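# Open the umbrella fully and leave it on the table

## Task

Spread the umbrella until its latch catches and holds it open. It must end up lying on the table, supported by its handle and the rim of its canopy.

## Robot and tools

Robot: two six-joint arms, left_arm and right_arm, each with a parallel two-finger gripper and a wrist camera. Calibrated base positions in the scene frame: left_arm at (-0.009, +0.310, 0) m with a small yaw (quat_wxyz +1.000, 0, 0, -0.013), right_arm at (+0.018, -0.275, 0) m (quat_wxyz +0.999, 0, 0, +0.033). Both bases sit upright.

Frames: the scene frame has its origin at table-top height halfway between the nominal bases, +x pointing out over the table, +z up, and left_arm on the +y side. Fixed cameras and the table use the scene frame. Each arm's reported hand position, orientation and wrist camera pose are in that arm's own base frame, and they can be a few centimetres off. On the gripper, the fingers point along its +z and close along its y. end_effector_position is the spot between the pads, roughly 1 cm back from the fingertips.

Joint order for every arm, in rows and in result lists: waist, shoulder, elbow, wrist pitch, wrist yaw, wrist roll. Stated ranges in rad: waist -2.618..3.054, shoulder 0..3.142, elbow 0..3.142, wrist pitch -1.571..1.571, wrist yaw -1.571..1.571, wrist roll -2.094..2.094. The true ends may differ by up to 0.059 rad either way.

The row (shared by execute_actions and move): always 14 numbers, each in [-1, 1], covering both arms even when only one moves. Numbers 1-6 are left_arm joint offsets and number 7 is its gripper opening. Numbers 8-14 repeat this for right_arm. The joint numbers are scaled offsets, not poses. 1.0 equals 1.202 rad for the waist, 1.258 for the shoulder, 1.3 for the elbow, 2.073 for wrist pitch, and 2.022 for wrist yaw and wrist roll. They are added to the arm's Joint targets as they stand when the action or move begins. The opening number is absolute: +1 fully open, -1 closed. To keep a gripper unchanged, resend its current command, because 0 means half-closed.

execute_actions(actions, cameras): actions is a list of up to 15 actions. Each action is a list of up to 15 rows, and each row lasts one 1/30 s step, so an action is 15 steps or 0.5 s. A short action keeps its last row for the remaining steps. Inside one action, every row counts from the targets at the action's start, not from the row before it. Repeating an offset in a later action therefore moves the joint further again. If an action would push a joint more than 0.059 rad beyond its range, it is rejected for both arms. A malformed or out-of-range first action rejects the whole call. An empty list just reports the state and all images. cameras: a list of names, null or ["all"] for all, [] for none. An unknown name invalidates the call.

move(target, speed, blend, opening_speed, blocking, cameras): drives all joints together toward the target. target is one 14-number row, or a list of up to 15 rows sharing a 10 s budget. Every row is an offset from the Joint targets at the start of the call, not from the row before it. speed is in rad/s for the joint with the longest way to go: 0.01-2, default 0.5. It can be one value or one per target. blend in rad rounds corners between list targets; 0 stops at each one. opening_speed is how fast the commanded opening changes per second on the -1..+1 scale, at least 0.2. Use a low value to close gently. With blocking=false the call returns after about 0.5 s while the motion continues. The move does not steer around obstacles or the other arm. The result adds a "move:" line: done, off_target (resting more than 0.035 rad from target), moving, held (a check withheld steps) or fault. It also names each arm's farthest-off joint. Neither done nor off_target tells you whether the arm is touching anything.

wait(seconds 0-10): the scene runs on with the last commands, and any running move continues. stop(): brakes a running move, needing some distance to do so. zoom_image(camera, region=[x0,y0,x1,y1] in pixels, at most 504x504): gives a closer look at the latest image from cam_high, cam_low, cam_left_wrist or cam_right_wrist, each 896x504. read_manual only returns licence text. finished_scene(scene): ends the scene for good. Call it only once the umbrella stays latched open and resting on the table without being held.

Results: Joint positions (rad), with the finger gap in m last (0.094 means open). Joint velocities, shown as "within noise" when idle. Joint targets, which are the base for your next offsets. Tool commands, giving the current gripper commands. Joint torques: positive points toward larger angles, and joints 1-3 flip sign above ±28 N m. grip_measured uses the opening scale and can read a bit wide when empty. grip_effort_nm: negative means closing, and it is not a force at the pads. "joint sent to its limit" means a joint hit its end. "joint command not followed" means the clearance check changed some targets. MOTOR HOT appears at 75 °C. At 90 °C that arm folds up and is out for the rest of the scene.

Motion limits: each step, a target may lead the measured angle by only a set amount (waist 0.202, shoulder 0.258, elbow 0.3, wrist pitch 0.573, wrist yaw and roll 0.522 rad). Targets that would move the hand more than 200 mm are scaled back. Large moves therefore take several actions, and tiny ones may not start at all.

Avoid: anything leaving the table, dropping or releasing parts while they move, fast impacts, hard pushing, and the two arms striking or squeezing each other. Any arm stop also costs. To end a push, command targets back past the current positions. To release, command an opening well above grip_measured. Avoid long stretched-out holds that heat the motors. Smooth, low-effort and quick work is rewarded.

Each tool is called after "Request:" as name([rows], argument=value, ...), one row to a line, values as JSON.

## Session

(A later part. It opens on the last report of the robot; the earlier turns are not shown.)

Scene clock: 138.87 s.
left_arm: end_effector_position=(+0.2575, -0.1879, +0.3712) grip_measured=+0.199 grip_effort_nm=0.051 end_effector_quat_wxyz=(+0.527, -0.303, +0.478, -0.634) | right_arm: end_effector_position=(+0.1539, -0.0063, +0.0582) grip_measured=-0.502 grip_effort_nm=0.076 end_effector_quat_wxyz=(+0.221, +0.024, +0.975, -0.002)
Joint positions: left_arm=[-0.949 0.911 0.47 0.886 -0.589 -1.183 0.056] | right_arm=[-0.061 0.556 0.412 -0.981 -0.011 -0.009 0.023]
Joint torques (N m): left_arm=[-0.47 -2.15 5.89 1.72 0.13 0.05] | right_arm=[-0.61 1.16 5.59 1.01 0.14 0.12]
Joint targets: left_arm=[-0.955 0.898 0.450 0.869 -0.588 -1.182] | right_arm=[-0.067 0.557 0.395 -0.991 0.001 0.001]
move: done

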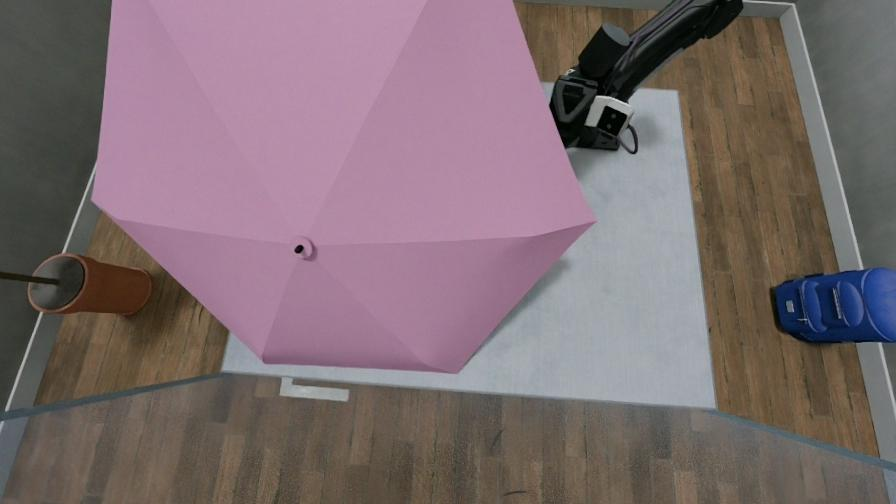

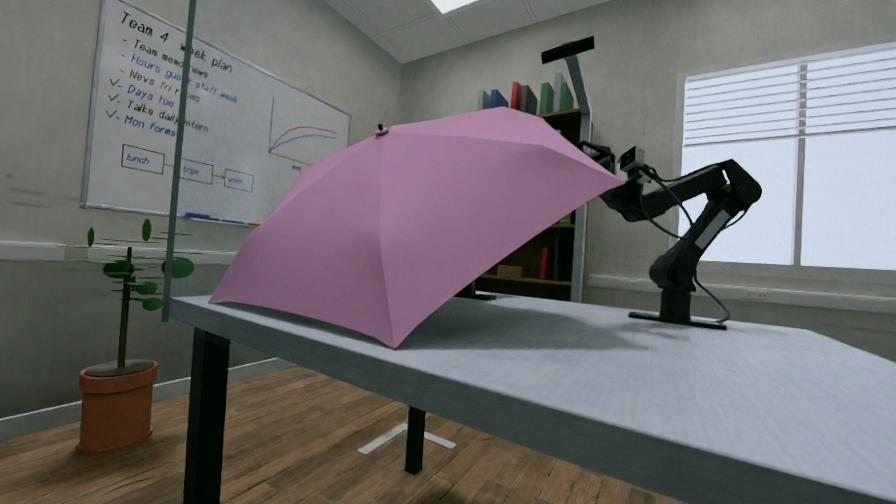

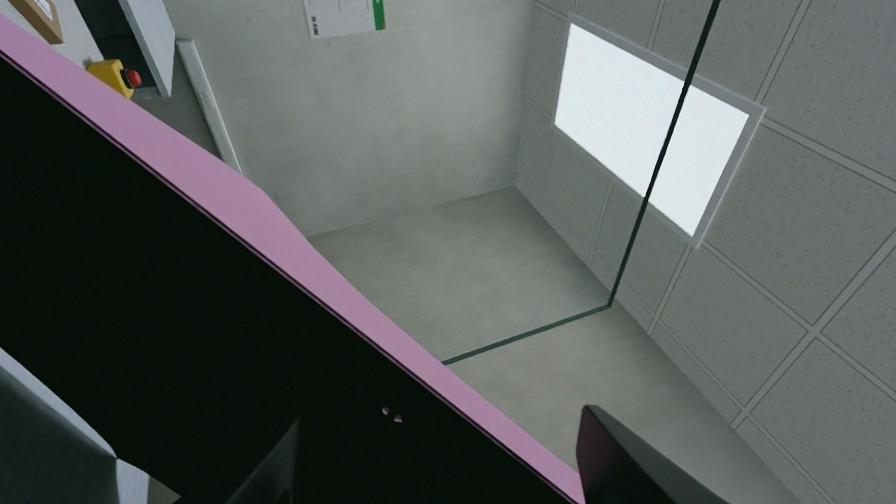

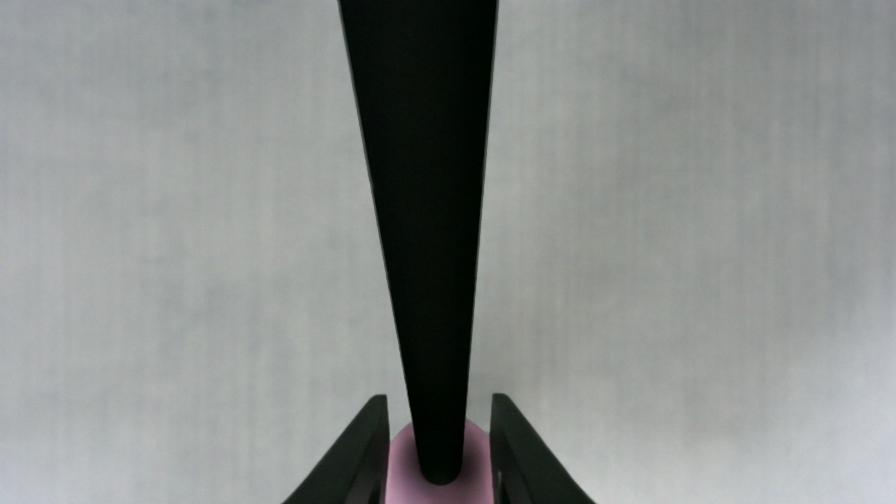

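Released. Open wider and withdraw.

Request:
move([
  [0,0,0,0,0,0,0.2,0,0,0,0,0,0,0],
  [0,0,0,0,0,0,0.2,0,-0.07,0.296,-0.196,0,0,0],
], speed=0.3, opening_speed=0.6, cameras=["cam_high","cam_low","cam_right_wrist"])

Scene clock: 144.87 s.
left_arm: end_effector_position=(+0.2575, -0.1879, +0.3712) grip_measured=+0.199 grip_effort_nm=0.051 end_effector_quat_wxyz=(+0.527, -0.303, +0.478, -0.634) | right_arm: end_effector_position=(+0.1161, -0.0040, +0.1411) grip_measured=-0.002 grip_effort_nm=0.085 end_effector_quat_wxyz=(+0.227, +0.024, +0.974, -0.002)
Joint positions: left_arm=[-0.949 0.911 0.47 0.886 -0.589 -1.183 0.056] | right_arm=[-0.061 0.482 0.751 -1.382 -0.011 -0.009 0.047]
Joint torques (N m): left_arm=[-0.46 -2.17 5.9 1.72 0.13 0.05] | right_arm=[-0.61 0.96 8.8 1.01 0.14 0.11]
Joint targets: left_arm=[-0.955 0.898 0.450 0.869 -0.588 -1.182] | right_arm=[-0.067 0.469 0.780 -1.397 0.001 0.001]
move: done
Images, in order: cam_high, cam_low, cam_right_wrist.

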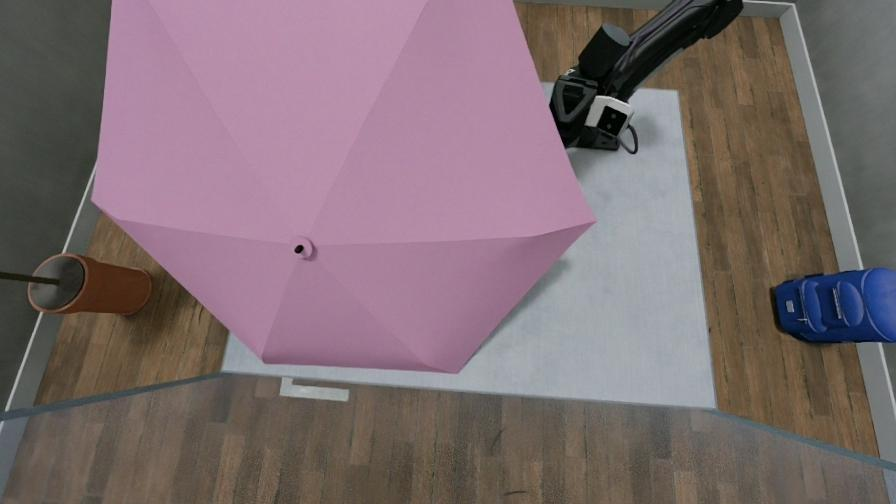

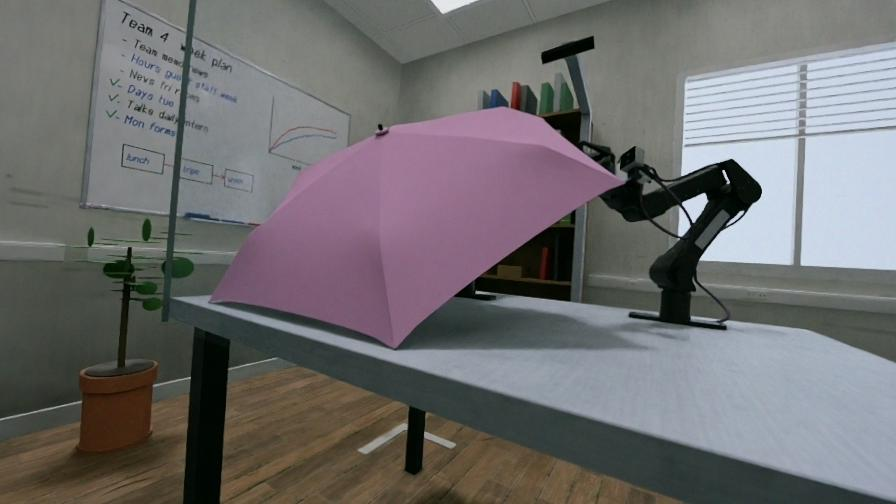

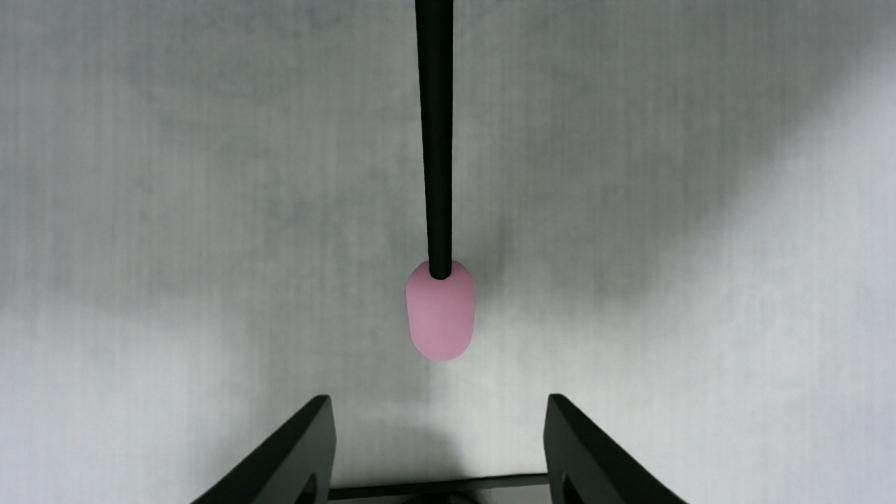

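Request:
finished_scene(scene=2)

The scene is finished: the task was done.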